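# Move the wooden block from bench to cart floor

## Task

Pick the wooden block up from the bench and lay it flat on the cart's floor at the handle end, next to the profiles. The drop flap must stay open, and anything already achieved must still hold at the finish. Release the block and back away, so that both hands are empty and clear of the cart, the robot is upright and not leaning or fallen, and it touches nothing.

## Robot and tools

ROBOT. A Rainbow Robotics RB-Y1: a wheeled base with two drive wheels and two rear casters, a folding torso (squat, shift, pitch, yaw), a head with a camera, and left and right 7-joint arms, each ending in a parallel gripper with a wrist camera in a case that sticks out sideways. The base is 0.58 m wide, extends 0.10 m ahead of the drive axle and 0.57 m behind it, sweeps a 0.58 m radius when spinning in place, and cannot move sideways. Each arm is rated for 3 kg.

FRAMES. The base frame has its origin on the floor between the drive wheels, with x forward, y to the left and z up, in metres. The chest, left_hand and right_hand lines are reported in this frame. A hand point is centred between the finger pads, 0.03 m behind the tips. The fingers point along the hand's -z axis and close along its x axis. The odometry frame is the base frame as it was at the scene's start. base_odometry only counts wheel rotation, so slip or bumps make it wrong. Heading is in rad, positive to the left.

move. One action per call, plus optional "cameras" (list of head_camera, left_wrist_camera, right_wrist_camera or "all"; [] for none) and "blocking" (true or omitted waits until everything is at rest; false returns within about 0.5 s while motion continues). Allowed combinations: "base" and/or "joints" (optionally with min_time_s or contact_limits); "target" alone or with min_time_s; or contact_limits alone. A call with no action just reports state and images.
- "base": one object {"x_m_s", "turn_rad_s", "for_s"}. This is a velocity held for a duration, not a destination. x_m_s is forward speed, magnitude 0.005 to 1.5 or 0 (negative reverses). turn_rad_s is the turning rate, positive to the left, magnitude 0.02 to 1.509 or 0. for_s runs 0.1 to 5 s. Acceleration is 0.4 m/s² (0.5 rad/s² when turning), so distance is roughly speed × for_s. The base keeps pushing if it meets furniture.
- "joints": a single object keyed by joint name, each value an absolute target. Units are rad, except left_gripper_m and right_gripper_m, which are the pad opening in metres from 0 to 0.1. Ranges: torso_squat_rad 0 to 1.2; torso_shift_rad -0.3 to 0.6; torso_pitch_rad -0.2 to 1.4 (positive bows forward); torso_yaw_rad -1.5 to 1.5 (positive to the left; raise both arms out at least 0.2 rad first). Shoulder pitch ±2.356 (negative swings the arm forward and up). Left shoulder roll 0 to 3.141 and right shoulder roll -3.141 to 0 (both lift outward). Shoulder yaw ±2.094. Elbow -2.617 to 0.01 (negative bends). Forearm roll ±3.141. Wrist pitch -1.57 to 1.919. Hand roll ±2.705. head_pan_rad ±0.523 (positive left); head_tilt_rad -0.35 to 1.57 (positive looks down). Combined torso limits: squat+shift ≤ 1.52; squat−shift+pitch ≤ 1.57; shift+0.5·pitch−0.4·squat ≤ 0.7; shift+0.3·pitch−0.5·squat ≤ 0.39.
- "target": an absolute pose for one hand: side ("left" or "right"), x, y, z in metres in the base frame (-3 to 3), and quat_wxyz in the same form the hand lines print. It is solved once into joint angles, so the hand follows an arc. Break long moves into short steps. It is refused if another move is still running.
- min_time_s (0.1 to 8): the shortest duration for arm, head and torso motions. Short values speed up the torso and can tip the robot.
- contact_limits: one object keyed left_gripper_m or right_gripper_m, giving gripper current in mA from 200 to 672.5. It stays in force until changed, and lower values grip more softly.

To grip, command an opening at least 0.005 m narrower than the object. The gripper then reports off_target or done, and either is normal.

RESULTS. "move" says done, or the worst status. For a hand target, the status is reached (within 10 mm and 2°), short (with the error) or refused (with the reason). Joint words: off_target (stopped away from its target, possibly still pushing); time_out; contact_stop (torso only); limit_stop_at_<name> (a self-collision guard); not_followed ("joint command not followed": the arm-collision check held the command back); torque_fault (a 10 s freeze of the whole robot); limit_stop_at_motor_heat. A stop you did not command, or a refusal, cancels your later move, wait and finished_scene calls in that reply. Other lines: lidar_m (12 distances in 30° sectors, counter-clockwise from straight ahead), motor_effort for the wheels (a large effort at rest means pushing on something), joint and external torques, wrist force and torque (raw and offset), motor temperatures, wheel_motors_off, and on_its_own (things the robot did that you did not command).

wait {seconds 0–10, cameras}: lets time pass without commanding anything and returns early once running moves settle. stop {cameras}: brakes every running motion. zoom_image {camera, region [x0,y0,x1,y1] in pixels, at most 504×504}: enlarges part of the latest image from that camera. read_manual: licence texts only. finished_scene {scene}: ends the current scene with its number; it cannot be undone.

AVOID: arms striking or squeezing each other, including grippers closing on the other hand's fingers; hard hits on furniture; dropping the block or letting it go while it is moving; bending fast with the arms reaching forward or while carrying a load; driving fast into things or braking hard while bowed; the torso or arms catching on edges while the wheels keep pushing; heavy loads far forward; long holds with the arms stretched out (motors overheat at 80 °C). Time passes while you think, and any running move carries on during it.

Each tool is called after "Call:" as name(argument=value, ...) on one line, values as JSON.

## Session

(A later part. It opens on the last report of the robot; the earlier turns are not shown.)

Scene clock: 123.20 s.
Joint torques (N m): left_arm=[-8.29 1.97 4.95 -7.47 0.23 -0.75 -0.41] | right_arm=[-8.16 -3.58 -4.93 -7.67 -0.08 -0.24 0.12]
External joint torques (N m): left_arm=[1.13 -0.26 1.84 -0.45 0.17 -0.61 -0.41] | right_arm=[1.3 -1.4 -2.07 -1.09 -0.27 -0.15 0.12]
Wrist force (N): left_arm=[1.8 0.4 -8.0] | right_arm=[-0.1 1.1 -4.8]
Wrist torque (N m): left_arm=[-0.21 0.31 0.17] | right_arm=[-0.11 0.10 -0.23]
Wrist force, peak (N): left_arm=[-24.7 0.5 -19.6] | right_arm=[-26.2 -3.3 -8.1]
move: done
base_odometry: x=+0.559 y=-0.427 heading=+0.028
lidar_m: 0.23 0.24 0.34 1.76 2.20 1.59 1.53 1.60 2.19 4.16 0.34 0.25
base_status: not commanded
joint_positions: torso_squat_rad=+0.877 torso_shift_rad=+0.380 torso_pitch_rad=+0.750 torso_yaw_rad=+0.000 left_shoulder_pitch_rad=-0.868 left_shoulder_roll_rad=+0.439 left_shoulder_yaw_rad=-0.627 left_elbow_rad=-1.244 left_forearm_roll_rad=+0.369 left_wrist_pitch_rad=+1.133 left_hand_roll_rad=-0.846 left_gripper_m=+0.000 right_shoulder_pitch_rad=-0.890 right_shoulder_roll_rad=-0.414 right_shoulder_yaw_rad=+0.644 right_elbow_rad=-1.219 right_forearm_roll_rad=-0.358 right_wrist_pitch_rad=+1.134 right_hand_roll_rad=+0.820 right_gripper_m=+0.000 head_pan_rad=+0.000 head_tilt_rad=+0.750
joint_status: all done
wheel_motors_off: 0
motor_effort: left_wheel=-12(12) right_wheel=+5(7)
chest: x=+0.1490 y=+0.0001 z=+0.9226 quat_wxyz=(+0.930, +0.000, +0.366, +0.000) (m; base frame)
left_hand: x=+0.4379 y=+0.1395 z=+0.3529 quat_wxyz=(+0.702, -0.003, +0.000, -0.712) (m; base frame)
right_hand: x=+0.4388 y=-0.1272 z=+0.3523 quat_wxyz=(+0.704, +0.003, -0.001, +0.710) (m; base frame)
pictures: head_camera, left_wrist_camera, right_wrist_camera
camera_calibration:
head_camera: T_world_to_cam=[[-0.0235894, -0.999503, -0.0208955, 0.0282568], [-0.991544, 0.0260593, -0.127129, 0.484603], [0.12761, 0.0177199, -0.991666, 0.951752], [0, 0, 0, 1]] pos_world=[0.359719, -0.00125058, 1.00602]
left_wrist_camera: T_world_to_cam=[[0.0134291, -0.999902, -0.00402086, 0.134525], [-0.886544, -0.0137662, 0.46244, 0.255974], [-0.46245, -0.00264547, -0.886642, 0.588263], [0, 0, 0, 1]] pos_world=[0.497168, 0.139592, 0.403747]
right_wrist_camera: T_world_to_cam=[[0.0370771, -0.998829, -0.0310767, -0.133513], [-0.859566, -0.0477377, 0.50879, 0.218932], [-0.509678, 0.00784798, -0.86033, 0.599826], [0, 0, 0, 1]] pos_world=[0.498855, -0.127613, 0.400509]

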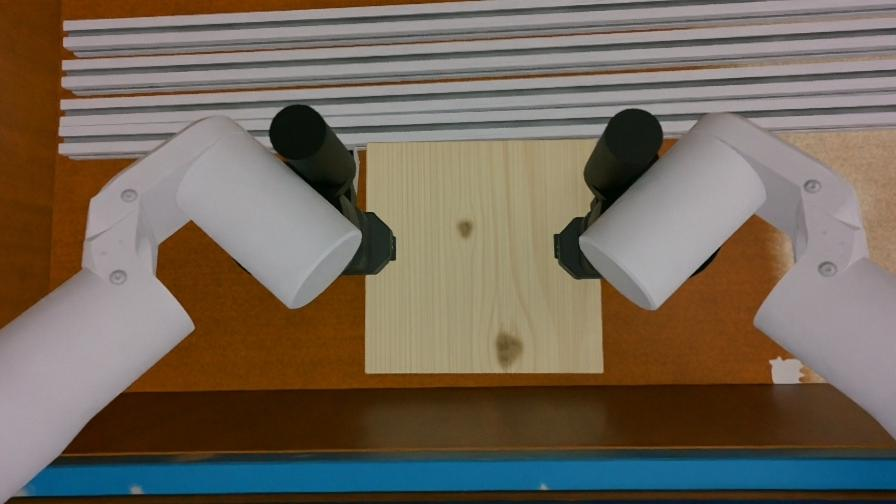

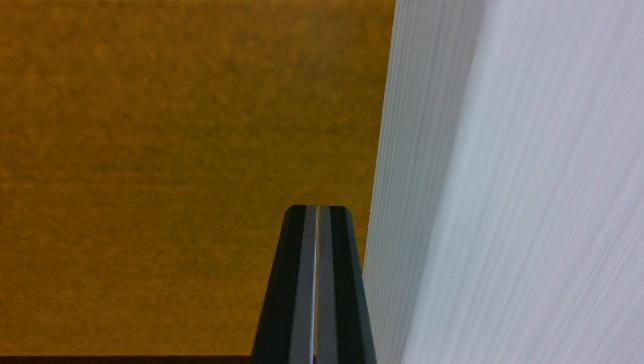

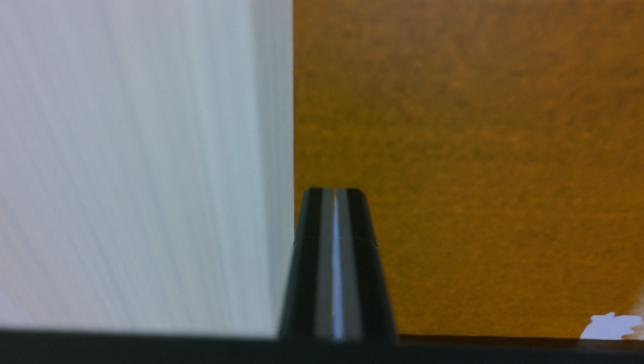

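Call:
move(target={"side":"left","x":0.43,"y":0.18,"z":0.48,"quat_wxyz":[0.7071,0,0,-0.7071]})

Call:
move(target={"side":"left","x":0.40,"y":0.23,"z":0.62,"quat_wxyz":[0.7071,0,0,-0.7071]})

Call:
move(target={"side":"right","x":0.438,"y":-0.06,"z":0.353,"quat_wxyz":[0.7071,0,0,0.7071]}, min_time_s=1.2)

Call:
move(target={"side":"right","x":0.438,"y":0.0,"z":0.353,"quat_wxyz":[0.7071,0,0,0.7071]}, min_time_s=1.2, cameras=["head_camera","right_wrist_camera"])

Scene clock: 127.27 s.
Joint torques (N m): left_arm=[-7.34 3.22 6.39 -7.64 0.17 -0.62 0.11] | right_arm=[-8.44 -2.94 -4.38 -7.15 -0.1 -0.04 0.21]
External joint torques (N m): left_arm=[0.44 -2.2 1.36 0.12 0.13 -0.48 0.11] | right_arm=[1.02 -0.76 -1.52 -0.57 -0.29 0.05 0.21]
Wrist force (N): left_arm=[1.2 0.6 -7.2] | right_arm=[0.4 1.0 -4.9]
Wrist torque (N m): left_arm=[-0.22 0.26 0.04] | right_arm=[-0.10 0.16 -0.20]
Wrist force, peak (N): left_arm=[0.4 1.3 -8.6] | right_arm=[-0.3 1.6 -5.4]
move: done
base_odometry: x=+0.559 y=-0.427 heading=+0.028
lidar_m: 0.21 0.25 0.33 1.76 2.21 1.59 1.53 1.60 2.20 4.14 0.35 0.23
base_status: not commanded
joint_positions: torso_squat_rad=+0.877 torso_shift_rad=+0.380 torso_pitch_rad=+0.750 torso_yaw_rad=+0.000 left_shoulder_pitch_rad=-0.727 left_shoulder_roll_rad=+0.723 left_shoulder_yaw_rad=-0.526 left_elbow_rad=-1.923 left_forearm_roll_rad=+0.501 left_wrist_pitch_rad=+1.532 left_hand_roll_rad=-0.717 left_gripper_m=+0.000 right_shoulder_pitch_rad=-0.890 right_shoulder_roll_rad=-0.414 right_shoulder_yaw_rad=+0.644 right_elbow_rad=-1.219 right_forearm_roll_rad=-0.358 right_wrist_pitch_rad=+1.134 right_hand_roll_rad=+0.820 right_gripper_m=+0.000 head_pan_rad=+0.000 head_tilt_rad=+0.750
joint_status: all done
wheel_motors_off: 0
motor_effort: left_wheel=-10(13) right_wheel=+5(8)
chest: x=+0.1490 y=+0.0001 z=+0.9226 quat_wxyz=(+0.930, +0.000, +0.366, +0.000) (m; base frame)
left_hand: x=+0.4302 y=+0.1800 z=+0.4795 quat_wxyz=(+0.707, +0.000, +0.000, -0.707) (m; base frame)
left_hand_status: reached (checked arc, planned for 1.0 s): 1 mm and 0.1 deg off.
right_hand: x=+0.4388 y=-0.1272 z=+0.3523 quat_wxyz=(+0.704, +0.003, -0.001, +0.710) (m; base frame)
pictures: none

Scene clock: 128.43 s.
Joint torques (N m): left_arm=[-4.93 6.29 7.24 -5.64 -0.2 -0.53 0.07] | right_arm=[-9 -2.69 -4.56 -6.86 -0.01 -0.16 0.29]
External joint torques (N m): left_arm=[0.81 -2.19 1.25 0.38 -0.23 -0.4 0.07] | right_arm=[0.46 -0.5 -1.7 -0.28 -0.19 -0.07 0.29]
Wrist force (N): left_arm=[1.9 1.3 -7.7] | right_arm=[-0.5 1.5 -5.1]
Wrist torque (N m): left_arm=[-0.30 0.28 0.04] | right_arm=[-0.18 0.05 -0.20]
Wrist force, peak (N): left_arm=[1.8 -0.5 -8.5] | right_arm=[-0.3 1.5 -5.4]
move: done
base_odometry: x=+0.559 y=-0.427 heading=+0.028
lidar_m: 0.22 0.24 0.33 1.75 2.21 1.59 1.53 1.61 2.20 4.15 0.34 0.24
base_status: not commanded
joint_positions: torso_squat_rad=+0.877 torso_shift_rad=+0.380 torso_pitch_rad=+0.750 torso_yaw_rad=+0.000 left_shoulder_pitch_rad=-0.603 left_shoulder_roll_rad=+1.013 left_shoulder_yaw_rad=-0.223 left_elbow_rad=-2.464 left_forearm_roll_rad=+0.846 left_wrist_pitch_rad=+1.826 left_hand_roll_rad=-0.561 left_gripper_m=+0.000 right_shoulder_pitch_rad=-0.890 right_shoulder_roll_rad=-0.414 right_shoulder_yaw_rad=+0.644 right_elbow_rad=-1.219 right_forearm_roll_rad=-0.358 right_wrist_pitch_rad=+1.134 right_hand_roll_rad=+0.820 right_gripper_m=+0.000 head_pan_rad=+0.000 head_tilt_rad=+0.750
joint_status: all done
wheel_motors_off: 0
motor_effort: left_wheel=-12(14) right_wheel=+6(7)
chest: x=+0.1489 y=+0.0001 z=+0.9226 quat_wxyz=(+0.931, +0.000, +0.366, +0.000) (m; base frame)
left_hand: x=+0.4001 y=+0.2299 z=+0.6197 quat_wxyz=(+0.707, +0.002, +0.001, -0.708) (m; base frame)
left_hand_status: reached (checked arc, planned for 0.8 s): 0 mm and 0.2 deg off.
right_hand: x=+0.4388 y=-0.1272 z=+0.3523 quat_wxyz=(+0.704, +0.003, -0.001, +0.710) (m; base frame)
pictures: none

Scene clock: 129.97 s.
Joint torques (N m): left_arm=[-4.88 6.34 6.91 -5.59 -0.26 -0.48 0.13] | right_arm=[-14.93 7.72 -0.68 -9.57 -0.41 -1.16 -0.26]
External joint torques (N m): left_arm=[0.86 -2.14 0.93 0.43 -0.29 -0.35 0.13] | right_arm=[-4.16 6.58 1.37 -2.76 -0.62 -1.07 -0.26]
Wrist force (N): left_arm=[1.0 0.1 -7.5] | right_arm=[-6.5 2.2 -6.2]
Wrist torque (N m): left_arm=[-0.18 0.25 0.01] | right_arm=[-0.13 0.13 -0.01]
Wrist force, peak (N): left_arm=[1.7 0.8 -8.0] | right_arm=[-16.3 0.9 2.6]
move: done
base_odometry: x=+0.559 y=-0.427 heading=+0.028
lidar_m: 0.23 0.24 0.34 1.76 2.22 1.59 1.53 1.61 2.18 4.15 0.32 0.25
base_status: not commanded
joint_positions: torso_squat_rad=+0.877 torso_shift_rad=+0.380 torso_pitch_rad=+0.750 torso_yaw_rad=+0.000 left_shoulder_pitch_rad=-0.603 left_shoulder_roll_rad=+1.012 left_shoulder_yaw_rad=-0.223 left_elbow_rad=-2.464 left_forearm_roll_rad=+0.846 left_wrist_pitch_rad=+1.826 left_hand_roll_rad=-0.561 left_gripper_m=+0.000 right_shoulder_pitch_rad=-0.987 right_shoulder_roll_rad=-0.253 right_shoulder_yaw_rad=+0.692 right_elbow_rad=-1.078 right_forearm_roll_rad=-0.275 right_wrist_pitch_rad=+1.148 right_hand_roll_rad=+0.721 right_gripper_m=+0.000 head_pan_rad=+0.000 head_tilt_rad=+0.750
joint_status: all done
wheel_motors_off: 0
motor_effort: left_wheel=-15(16) right_wheel=+8(11)
chest: x=+0.1489 y=+0.0000 z=+0.9226 quat_wxyz=(+0.931, +0.000, +0.366, +0.000) (m; base frame)
left_hand: x=+0.4001 y=+0.2298 z=+0.6197 quat_wxyz=(+0.707, +0.002, +0.001, -0.708) (m; base frame)
right_hand: x=+0.4377 y=-0.0616 z=+0.3526 quat_wxyz=(+0.708, -0.001, +0.001, +0.707) (m; base frame)
right_hand_status: reached (checked arc, planned for 1.2 s): 2 mm and 0.2 deg off.
pictures: none

Scene clock: 131.50 s.
Joint torques (N m): left_arm=[-5.21 6.39 7.18 -5.55 -0.12 -0.61 0.14] | right_arm=[-16.45 10.48 -0.51 -9.43 -0.43 -1.53 -0.35]
External joint torques (N m): left_arm=[0.53 -2.08 1.2 0.47 -0.15 -0.48 0.14] | right_arm=[-4.28 6.47 0.83 -2.77 -0.63 -1.44 -0.35]
Wrist force (N): left_arm=[1.5 0.5 -6.8] | right_arm=[-6.8 2.5 -6.6]
Wrist torque (N m): left_arm=[-0.21 0.26 0.04] | right_arm=[-0.11 0.04 0.04]
Wrist force, peak (N): left_arm=[2.0 0.9 -7.9] | right_arm=[-13.7 -0.4 1.5]
move: done
base_odometry: x=+0.559 y=-0.427 heading=+0.028
lidar_m: 0.22 0.24 0.33 1.76 2.21 1.60 1.53 1.61 2.19 4.14 0.34 0.24
base_status: not commanded
joint_positions: torso_squat_rad=+0.877 torso_shift_rad=+0.380 torso_pitch_rad=+0.750 torso_yaw_rad=+0.000 left_shoulder_pitch_rad=-0.603 left_shoulder_roll_rad=+1.012 left_shoulder_yaw_rad=-0.223 left_elbow_rad=-2.464 left_forearm_roll_rad=+0.846 left_wrist_pitch_rad=+1.826 left_hand_roll_rad=-0.561 left_gripper_m=+0.000 right_shoulder_pitch_rad=-1.113 right_shoulder_roll_rad=-0.083 right_shoulder_yaw_rad=+0.714 right_elbow_rad=-0.841 right_forearm_roll_rad=-0.234 right_wrist_pitch_rad=+1.099 right_hand_roll_rad=+0.660 right_gripper_m=+0.000 head_pan_rad=+0.000 head_tilt_rad=+0.750
joint_status: all done
wheel_motors_off: 0
motor_effort: left_wheel=-15(16) right_wheel=+7(10)
chest: x=+0.1489 y=+0.0000 z=+0.9226 quat_wxyz=(+0.931, +0.000, +0.366, +0.000) (m; base frame)
left_hand: x=+0.4001 y=+0.2298 z=+0.6197 quat_wxyz=(+0.707, +0.002, +0.001, -0.708) (m; base frame)
right_hand: x=+0.4376 y=-0.0015 z=+0.3526 quat_wxyz=(+0.707, -0.001, +0.001, +0.707) (m; base frame)
right_hand_status: reached (checked arc, planned for 1.2 s): 2 mm and 0.1 deg off.
pictures: head_camera, right_wrist_camera
camera_calibration:
head_camera: T_world_to_cam=[[-0.0236855, -0.999501, -0.0209129, 0.0283089], [-0.991504, 0.026162, -0.127421, 0.484795], [0.127904, 0.0177172, -0.991628, 0.951719], [0, 0, 0, 1]] pos_world=[0.359618, -0.00125027, 1.00612]
right_wrist_camera: T_world_to_cam=[[0.0279548, -0.999308, -0.0245196, -0.00632723], [-0.861284, -0.036529, 0.506809, 0.225278], [-0.507354, 0.00695057, -0.861709, 0.598067], [0, 0, 0, 1]] pos_world=[0.497637, -0.00225058, 0.401032]

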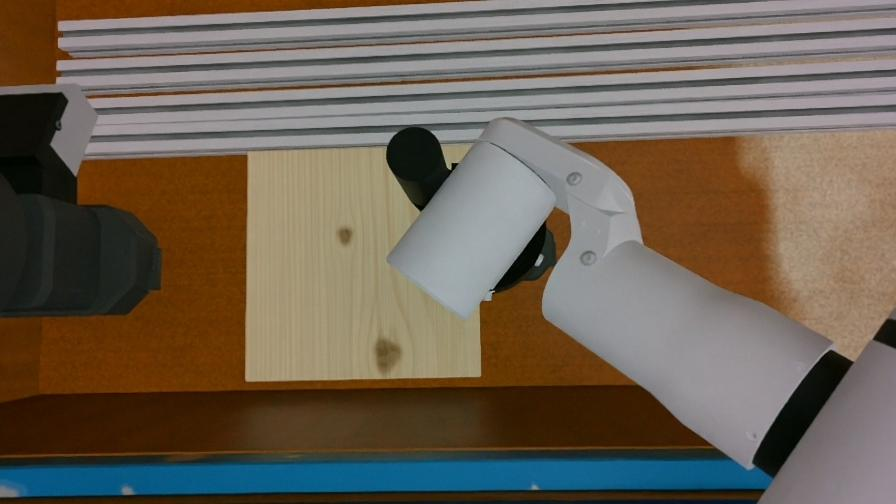

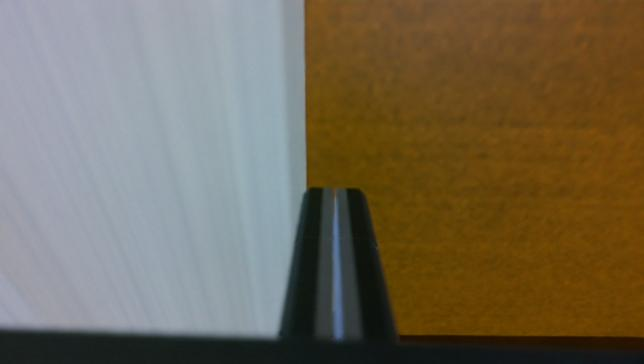

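Call:
move(target={"side":"right","x":0.43,"y":-0.05,"z":0.37,"quat_wxyz":[0.7071,0,0,0.7071]})

Call:
move(target={"side":"right","x":0.42,"y":-0.18,"z":0.50,"quat_wxyz":[0.7071,0,0,0.7071]})

Call:
move(joints={"torso_squat_rad":0.45,"torso_shift_rad":0.25}, min_time_s=2, cameras=["head_camera"])

Scene clock: 135.20 s.
Joint torques (N m): left_arm=[-5.27 6.61 7.2 -5.65 -0.15 -0.43 -0.03] | right_arm=[-10.42 2.88 -3.75 -8.18 -0.09 -0.1 0.18]
External joint torques (N m): left_arm=[0.47 -1.86 1.21 0.37 -0.18 -0.3 -0.03] | right_arm=[-0.04 1.26 -1.67 -0.96 -0.3 -0.02 0.18]
Wrist force (N): left_arm=[0.7 1.3 -6.7] | right_arm=[-0.4 1.4 -5.3]
Wrist torque (N m): left_arm=[-0.29 0.17 0.02] | right_arm=[-0.14 0.08 -0.21]
Wrist force, peak (N): left_arm=[1.0 0.5 -8.4] | right_arm=[-6.5 3.0 -7.2]
move: done
base_odometry: x=+0.559 y=-0.427 heading=+0.028
lidar_m: 0.23 0.25 0.34 1.76 2.21 1.60 1.53 1.61 2.19 4.13 0.34 0.24
base_status: not commanded
joint_positions: torso_squat_rad=+0.877 torso_shift_rad=+0.380 torso_pitch_rad=+0.750 torso_yaw_rad=+0.000 left_shoulder_pitch_rad=-0.602 left_shoulder_roll_rad=+1.012 left_shoulder_yaw_rad=-0.223 left_elbow_rad=-2.464 left_forearm_roll_rad=+0.846 left_wrist_pitch_rad=+1.826 left_hand_roll_rad=-0.561 left_gripper_m=+0.000 right_shoulder_pitch_rad=-0.958 right_shoulder_roll_rad=-0.258 right_shoulder_yaw_rad=+0.703 right_elbow_rad=-1.198 right_forearm_roll_rad=-0.252 right_wrist_pitch_rad=+1.235 right_hand_roll_rad=+0.682 right_gripper_m=+0.000 head_pan_rad=+0.000 head_tilt_rad=+0.750
joint_status: all done
wheel_motors_off: 0
motor_effort: left_wheel=-12(15) right_wheel=+6(9)
chest: x=+0.1489 y=+0.0001 z=+0.9226 quat_wxyz=(+0.931, +0.000, +0.366, +0.000) (m; base frame)
left_hand: x=+0.4001 y=+0.2298 z=+0.6197 quat_wxyz=(+0.707, +0.002, +0.001, -0.708) (m; base frame)
right_hand: x=+0.4298 y=-0.0500 z=+0.3701 quat_wxyz=(+0.707, +0.000, +0.001, +0.707) (m; base frame)
right_hand_status: reached (checked arc, planned for 0.7 s): 0 mm and 0.1 deg off.
pictures: none

Scene clock: 136.57 s.
Joint torques (N m): left_arm=[-5.23 6.48 6.9 -5.7 -0.18 -0.51 0.17] | right_arm=[-6.61 -5.16 -5.33 -8.42 0.1 -0.1 0.18]
External joint torques (N m): left_arm=[0.51 -2 0.91 0.32 -0.21 -0.37 0.17] | right_arm=[0.24 0.69 -0.59 -0.99 -0.12 -0.01 0.18]
Wrist force (N): left_arm=[1.0 1.3 -7.8] | right_arm=[-0.3 1.3 -5.1]
Wrist torque (N m): left_arm=[-0.31 0.25 0.04] | right_arm=[-0.14 0.06 -0.23]
Wrist force, peak (N): left_arm=[1.8 1.0 -8.0] | right_arm=[-0.4 1.3 -6.3]
move: done
base_odometry: x=+0.559 y=-0.427 heading=+0.028
lidar_m: 0.23 0.24 0.33 1.77 2.20 1.59 1.53 1.60 2.19 4.14 0.34 0.25
base_status: not commanded
joint_positions: torso_squat_rad=+0.877 torso_shift_rad=+0.380 torso_pitch_rad=+0.750 torso_yaw_rad=+0.000 left_shoulder_pitch_rad=-0.602 left_shoulder_roll_rad=+1.012 left_shoulder_yaw_rad=-0.223 left_elbow_rad=-2.464 left_forearm_roll_rad=+0.846 left_wrist_pitch_rad=+1.826 left_hand_roll_rad=-0.561 left_gripper_m=+0.000 right_shoulder_pitch_rad=-0.685 right_shoulder_roll_rad=-0.722 right_shoulder_yaw_rad=+0.486 right_elbow_rad=-2.030 right_forearm_roll_rad=-0.493 right_wrist_pitch_rad=+1.611 right_hand_roll_rad=+0.709 right_gripper_m=+0.000 head_pan_rad=+0.000 head_tilt_rad=+0.750
joint_status: all done
wheel_motors_off: 0
motor_effort: left_wheel=-11(13) right_wheel=+6(6)
chest: x=+0.1489 y=+0.0001 z=+0.9226 quat_wxyz=(+0.931, +0.000, +0.366, +0.000) (m; base frame)
left_hand: x=+0.4001 y=+0.2298 z=+0.6197 quat_wxyz=(+0.707, +0.002, +0.001, -0.708) (m; base frame)
right_hand: x=+0.4201 y=-0.1800 z=+0.4998 quat_wxyz=(+0.707, +0.000, +0.000, +0.707) (m; base frame)
right_hand_status: reached (checked arc, planned for 1.1 s): 0 mm and 0.1 deg off.
pictures: none

Scene clock: 138.87 s.
Joint torques (N m): left_arm=[-5.2 6.62 6.82 -5.58 -0.19 -0.54 0.05] | right_arm=[-6.83 -5.25 -5.19 -8.16 0.15 -0.18 0.16]
External joint torques (N m): left_arm=[0.53 -1.85 0.83 0.44 -0.22 -0.4 0.05] | right_arm=[0.02 0.6 -0.45 -0.73 -0.08 -0.09 0.16]
Wrist force (N): left_arm=[0.7 0.8 -7.3] | right_arm=[-0.4 1.7 -5.6]
Wrist torque (N m): left_arm=[-0.25 0.16 0.06] | right_arm=[-0.17 0.04 -0.21]
Wrist force, peak (N): left_arm=[0.5 1.3 -8.7] | right_arm=[-0.3 1.7 -5.8]
move: done
base_odometry: x=+0.559 y=-0.427 heading=+0.028
lidar_m: 0.22 0.24 0.34 1.76 2.21 1.60 1.53 1.61 2.19 4.14 0.34 0.24
base_status: not commanded
joint_positions: torso_squat_rad=+0.450 torso_shift_rad=+0.250 torso_pitch_rad=+0.750 torso_yaw_rad=+0.000 left_shoulder_pitch_rad=-0.602 left_shoulder_roll_rad=+1.012 left_shoulder_yaw_rad=-0.223 left_elbow_rad=-2.464 left_forearm_roll_rad=+0.846 left_wrist_pitch_rad=+1.826 left_hand_roll_rad=-0.561 left_gripper_m=+0.000 right_shoulder_pitch_rad=-0.685 right_shoulder_roll_rad=-0.722 right_shoulder_yaw_rad=+0.486 right_elbow_rad=-2.030 right_forearm_roll_rad=-0.493 right_wrist_pitch_rad=+1.611 right_hand_roll_rad=+0.709 right_gripper_m=+0.000 head_pan_rad=+0.000 head_tilt_rad=+0.750
joint_status: all done
wheel_motors_off: 0
motor_effort: left_wheel=-10(13) right_wheel=+6(7)
chest: x=+0.1388 y=+0.0001 z=+1.1176 quat_wxyz=(+0.931, +0.000, +0.366, +0.000) (m; base frame)
left_hand: x=+0.3900 y=+0.2299 z=+0.8147 quat_wxyz=(+0.707, +0.002, +0.001, -0.708) (m; base frame)
right_hand: x=+0.4099 y=-0.1800 z=+0.6949 quat_wxyz=(+0.707, +0.000, +0.000, +0.707) (m; base frame)
pictures: head_camera
camera_calibration:
head_camera: T_world_to_cam=[[-0.023575, -0.999501, -0.021001, 0.032214], [-0.991506, 0.0260637, -0.127422, 0.499544], [0.127906, 0.0178186, -0.991626, 1.14649], [0, 0, 0, 1]] pos_world=[0.349418, -0.00125081, 1.20122]

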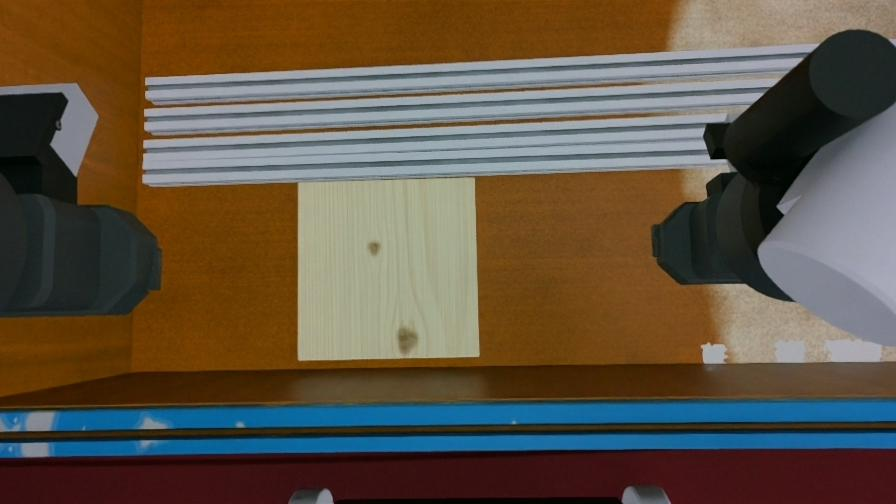

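Call:
move(joints={"torso_squat_rad":0.2,"torso_shift_rad":0.1}, min_time_s=1.2)

Call:
move(base={"x_m_s":-0.3,"for_s":1.8}, joints={"torso_pitch_rad":0.3,"torso_shift_rad":0,"head_tilt_rad":0.6}, min_time_s=2, cameras=["head_camera"])

Scene clock: 141.80 s.
Joint torques (N m): left_arm=[-5.1 6.77 7.12 -5.79 -0.15 -0.49 0.17] | right_arm=[-6.78 -5.03 -5.39 -8.19 0.16 -0.12 0.07]
External joint torques (N m): left_arm=[0.64 -1.7 1.13 0.23 -0.18 -0.36 0.17] | right_arm=[0.08 0.82 -0.64 -0.76 -0.06 -0.03 0.07]
Wrist force (N): left_arm=[1.5 0.6 -6.9] | right_arm=[-0.2 1.3 -5.5]
Wrist torque (N m): left_arm=[-0.17 0.32 0.02] | right_arm=[-0.12 0.09 -0.20]
Wrist force, peak (N): left_arm=[1.2 0.5 -8.3] | right_arm=[-0.1 2.0 -5.9]
move: done
base_odometry: x=+0.559 y=-0.427 heading=+0.028
lidar_m: 0.23 0.24 0.33 1.76 2.21 1.60 1.54 1.61 2.19 4.15 0.35 0.24
base_status: not commanded
joint_positions: torso_squat_rad=+0.200 torso_shift_rad=+0.100 torso_pitch_rad=+0.750 torso_yaw_rad=+0.000 left_shoulder_pitch_rad=-0.602 left_shoulder_roll_rad=+1.012 left_shoulder_yaw_rad=-0.223 left_elbow_rad=-2.464 left_forearm_roll_rad=+0.845 left_wrist_pitch_rad=+1.826 left_hand_roll_rad=-0.561 left_gripper_m=+0.000 right_shoulder_pitch_rad=-0.685 right_shoulder_roll_rad=-0.722 right_shoulder_yaw_rad=+0.486 right_elbow_rad=-2.030 right_forearm_roll_rad=-0.493 right_wrist_pitch_rad=+1.611 right_hand_roll_rad=+0.709 right_gripper_m=+0.000 head_pan_rad=+0.000 head_tilt_rad=+0.750
joint_status: all done
wheel_motors_off: 0
motor_effort: left_wheel=-11(17) right_wheel=+3(7)
chest: x=+0.0514 y=+0.0001 z=+1.1895 quat_wxyz=(+0.931, +0.000, +0.366, +0.000) (m; base frame)
left_hand: x=+0.3025 y=+0.2299 z=+0.8866 quat_wxyz=(+0.707, +0.002, +0.001, -0.708) (m; base frame)
right_hand: x=+0.3225 y=-0.1799 z=+0.7668 quat_wxyz=(+0.707, +0.000, +0.000, +0.707) (m; base frame)
pictures: none

Scene clock: 144.70 s.
Joint torques (N m): left_arm=[-10.26 7.19 8.72 -3.01 -0.81 -0.8 0.2] | right_arm=[-14.07 -6.14 -7.67 -6.72 0.71 -0.64 0.18]
External joint torques (N m): left_arm=[0.57 -1.99 1.03 0.34 -0.11 -0.22 0.19] | right_arm=[-0.12 0.98 -0.26 -0.55 -0.13 -0.01 0.18]
Wrist force (N): left_arm=[1.3 -1.6 -6.9] | right_arm=[-0.6 3.8 -4.3]
Wrist torque (N m): left_arm=[-0.11 0.25 -0.04] | right_arm=[-0.26 0.04 -0.24]
Wrist force, peak (N): left_arm=[1.1 1.5 -8.4] | right_arm=[-0.2 4.8 -5.2]
move: done
base_odometry: x=+0.019 y=-0.443 heading=+0.029
lidar_m: 0.77 0.80 1.36 3.99 1.42 1.03 0.99 1.05 1.43 3.87 2.23 0.80
base_status: done (sent for 1.8 of 1.8 s)
joint_positions: torso_squat_rad=+0.200 torso_shift_rad=+0.000 torso_pitch_rad=+0.300 torso_yaw_rad=+0.000 left_shoulder_pitch_rad=-0.602 left_shoulder_roll_rad=+1.012 left_shoulder_yaw_rad=-0.223 left_elbow_rad=-2.464 left_forearm_roll_rad=+0.845 left_wrist_pitch_rad=+1.826 left_hand_roll_rad=-0.561 left_gripper_m=+0.000 right_shoulder_pitch_rad=-0.685 right_shoulder_roll_rad=-0.722 right_shoulder_yaw_rad=+0.486 right_elbow_rad=-2.030 right_forearm_roll_rad=-0.493 right_wrist_pitch_rad=+1.611 right_hand_roll_rad=+0.709 right_gripper_m=+0.000 head_pan_rad=+0.000 head_tilt_rad=+0.600
joint_status: all done
wheel_motors_off: 0
motor_effort: left_wheel=+11(39) right_wheel=-10(28)
chest: x=-0.1366 y=+0.0001 z=+1.2622 quat_wxyz=(+0.989, +0.000, +0.149, +0.000) (m; base frame)
left_hand: x=+0.2213 y=+0.2299 z=+1.0987 quat_wxyz=(+0.689, +0.159, -0.157, -0.689) (m; base frame)
right_hand: x=+0.2914 y=-0.1799 z=+0.9994 quat_wxyz=(+0.689, -0.158, -0.157, +0.689) (m; base frame)
pictures: head_camera
camera_calibration:
head_camera: T_world_to_cam=[[-0.0075246, -0.999504, -0.0305779, 0.0429268], [-0.746386, 0.0259636, -0.665007, 0.971577], [0.665471, 0.017819, -0.746211, 1.0624], [0, 0, 0, 1]] pos_world=[0.0184964, -0.00125111, 1.44019]

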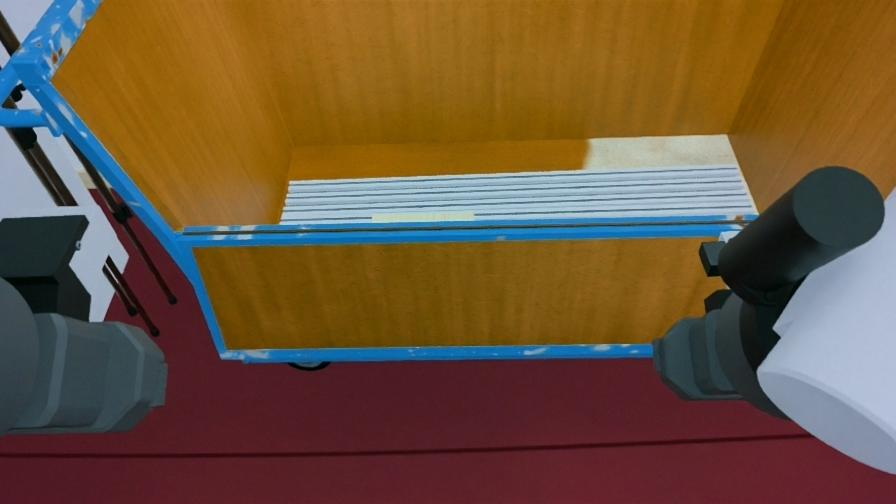

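Call:
finished_scene(scene=2)

The scene is finished: the task was done.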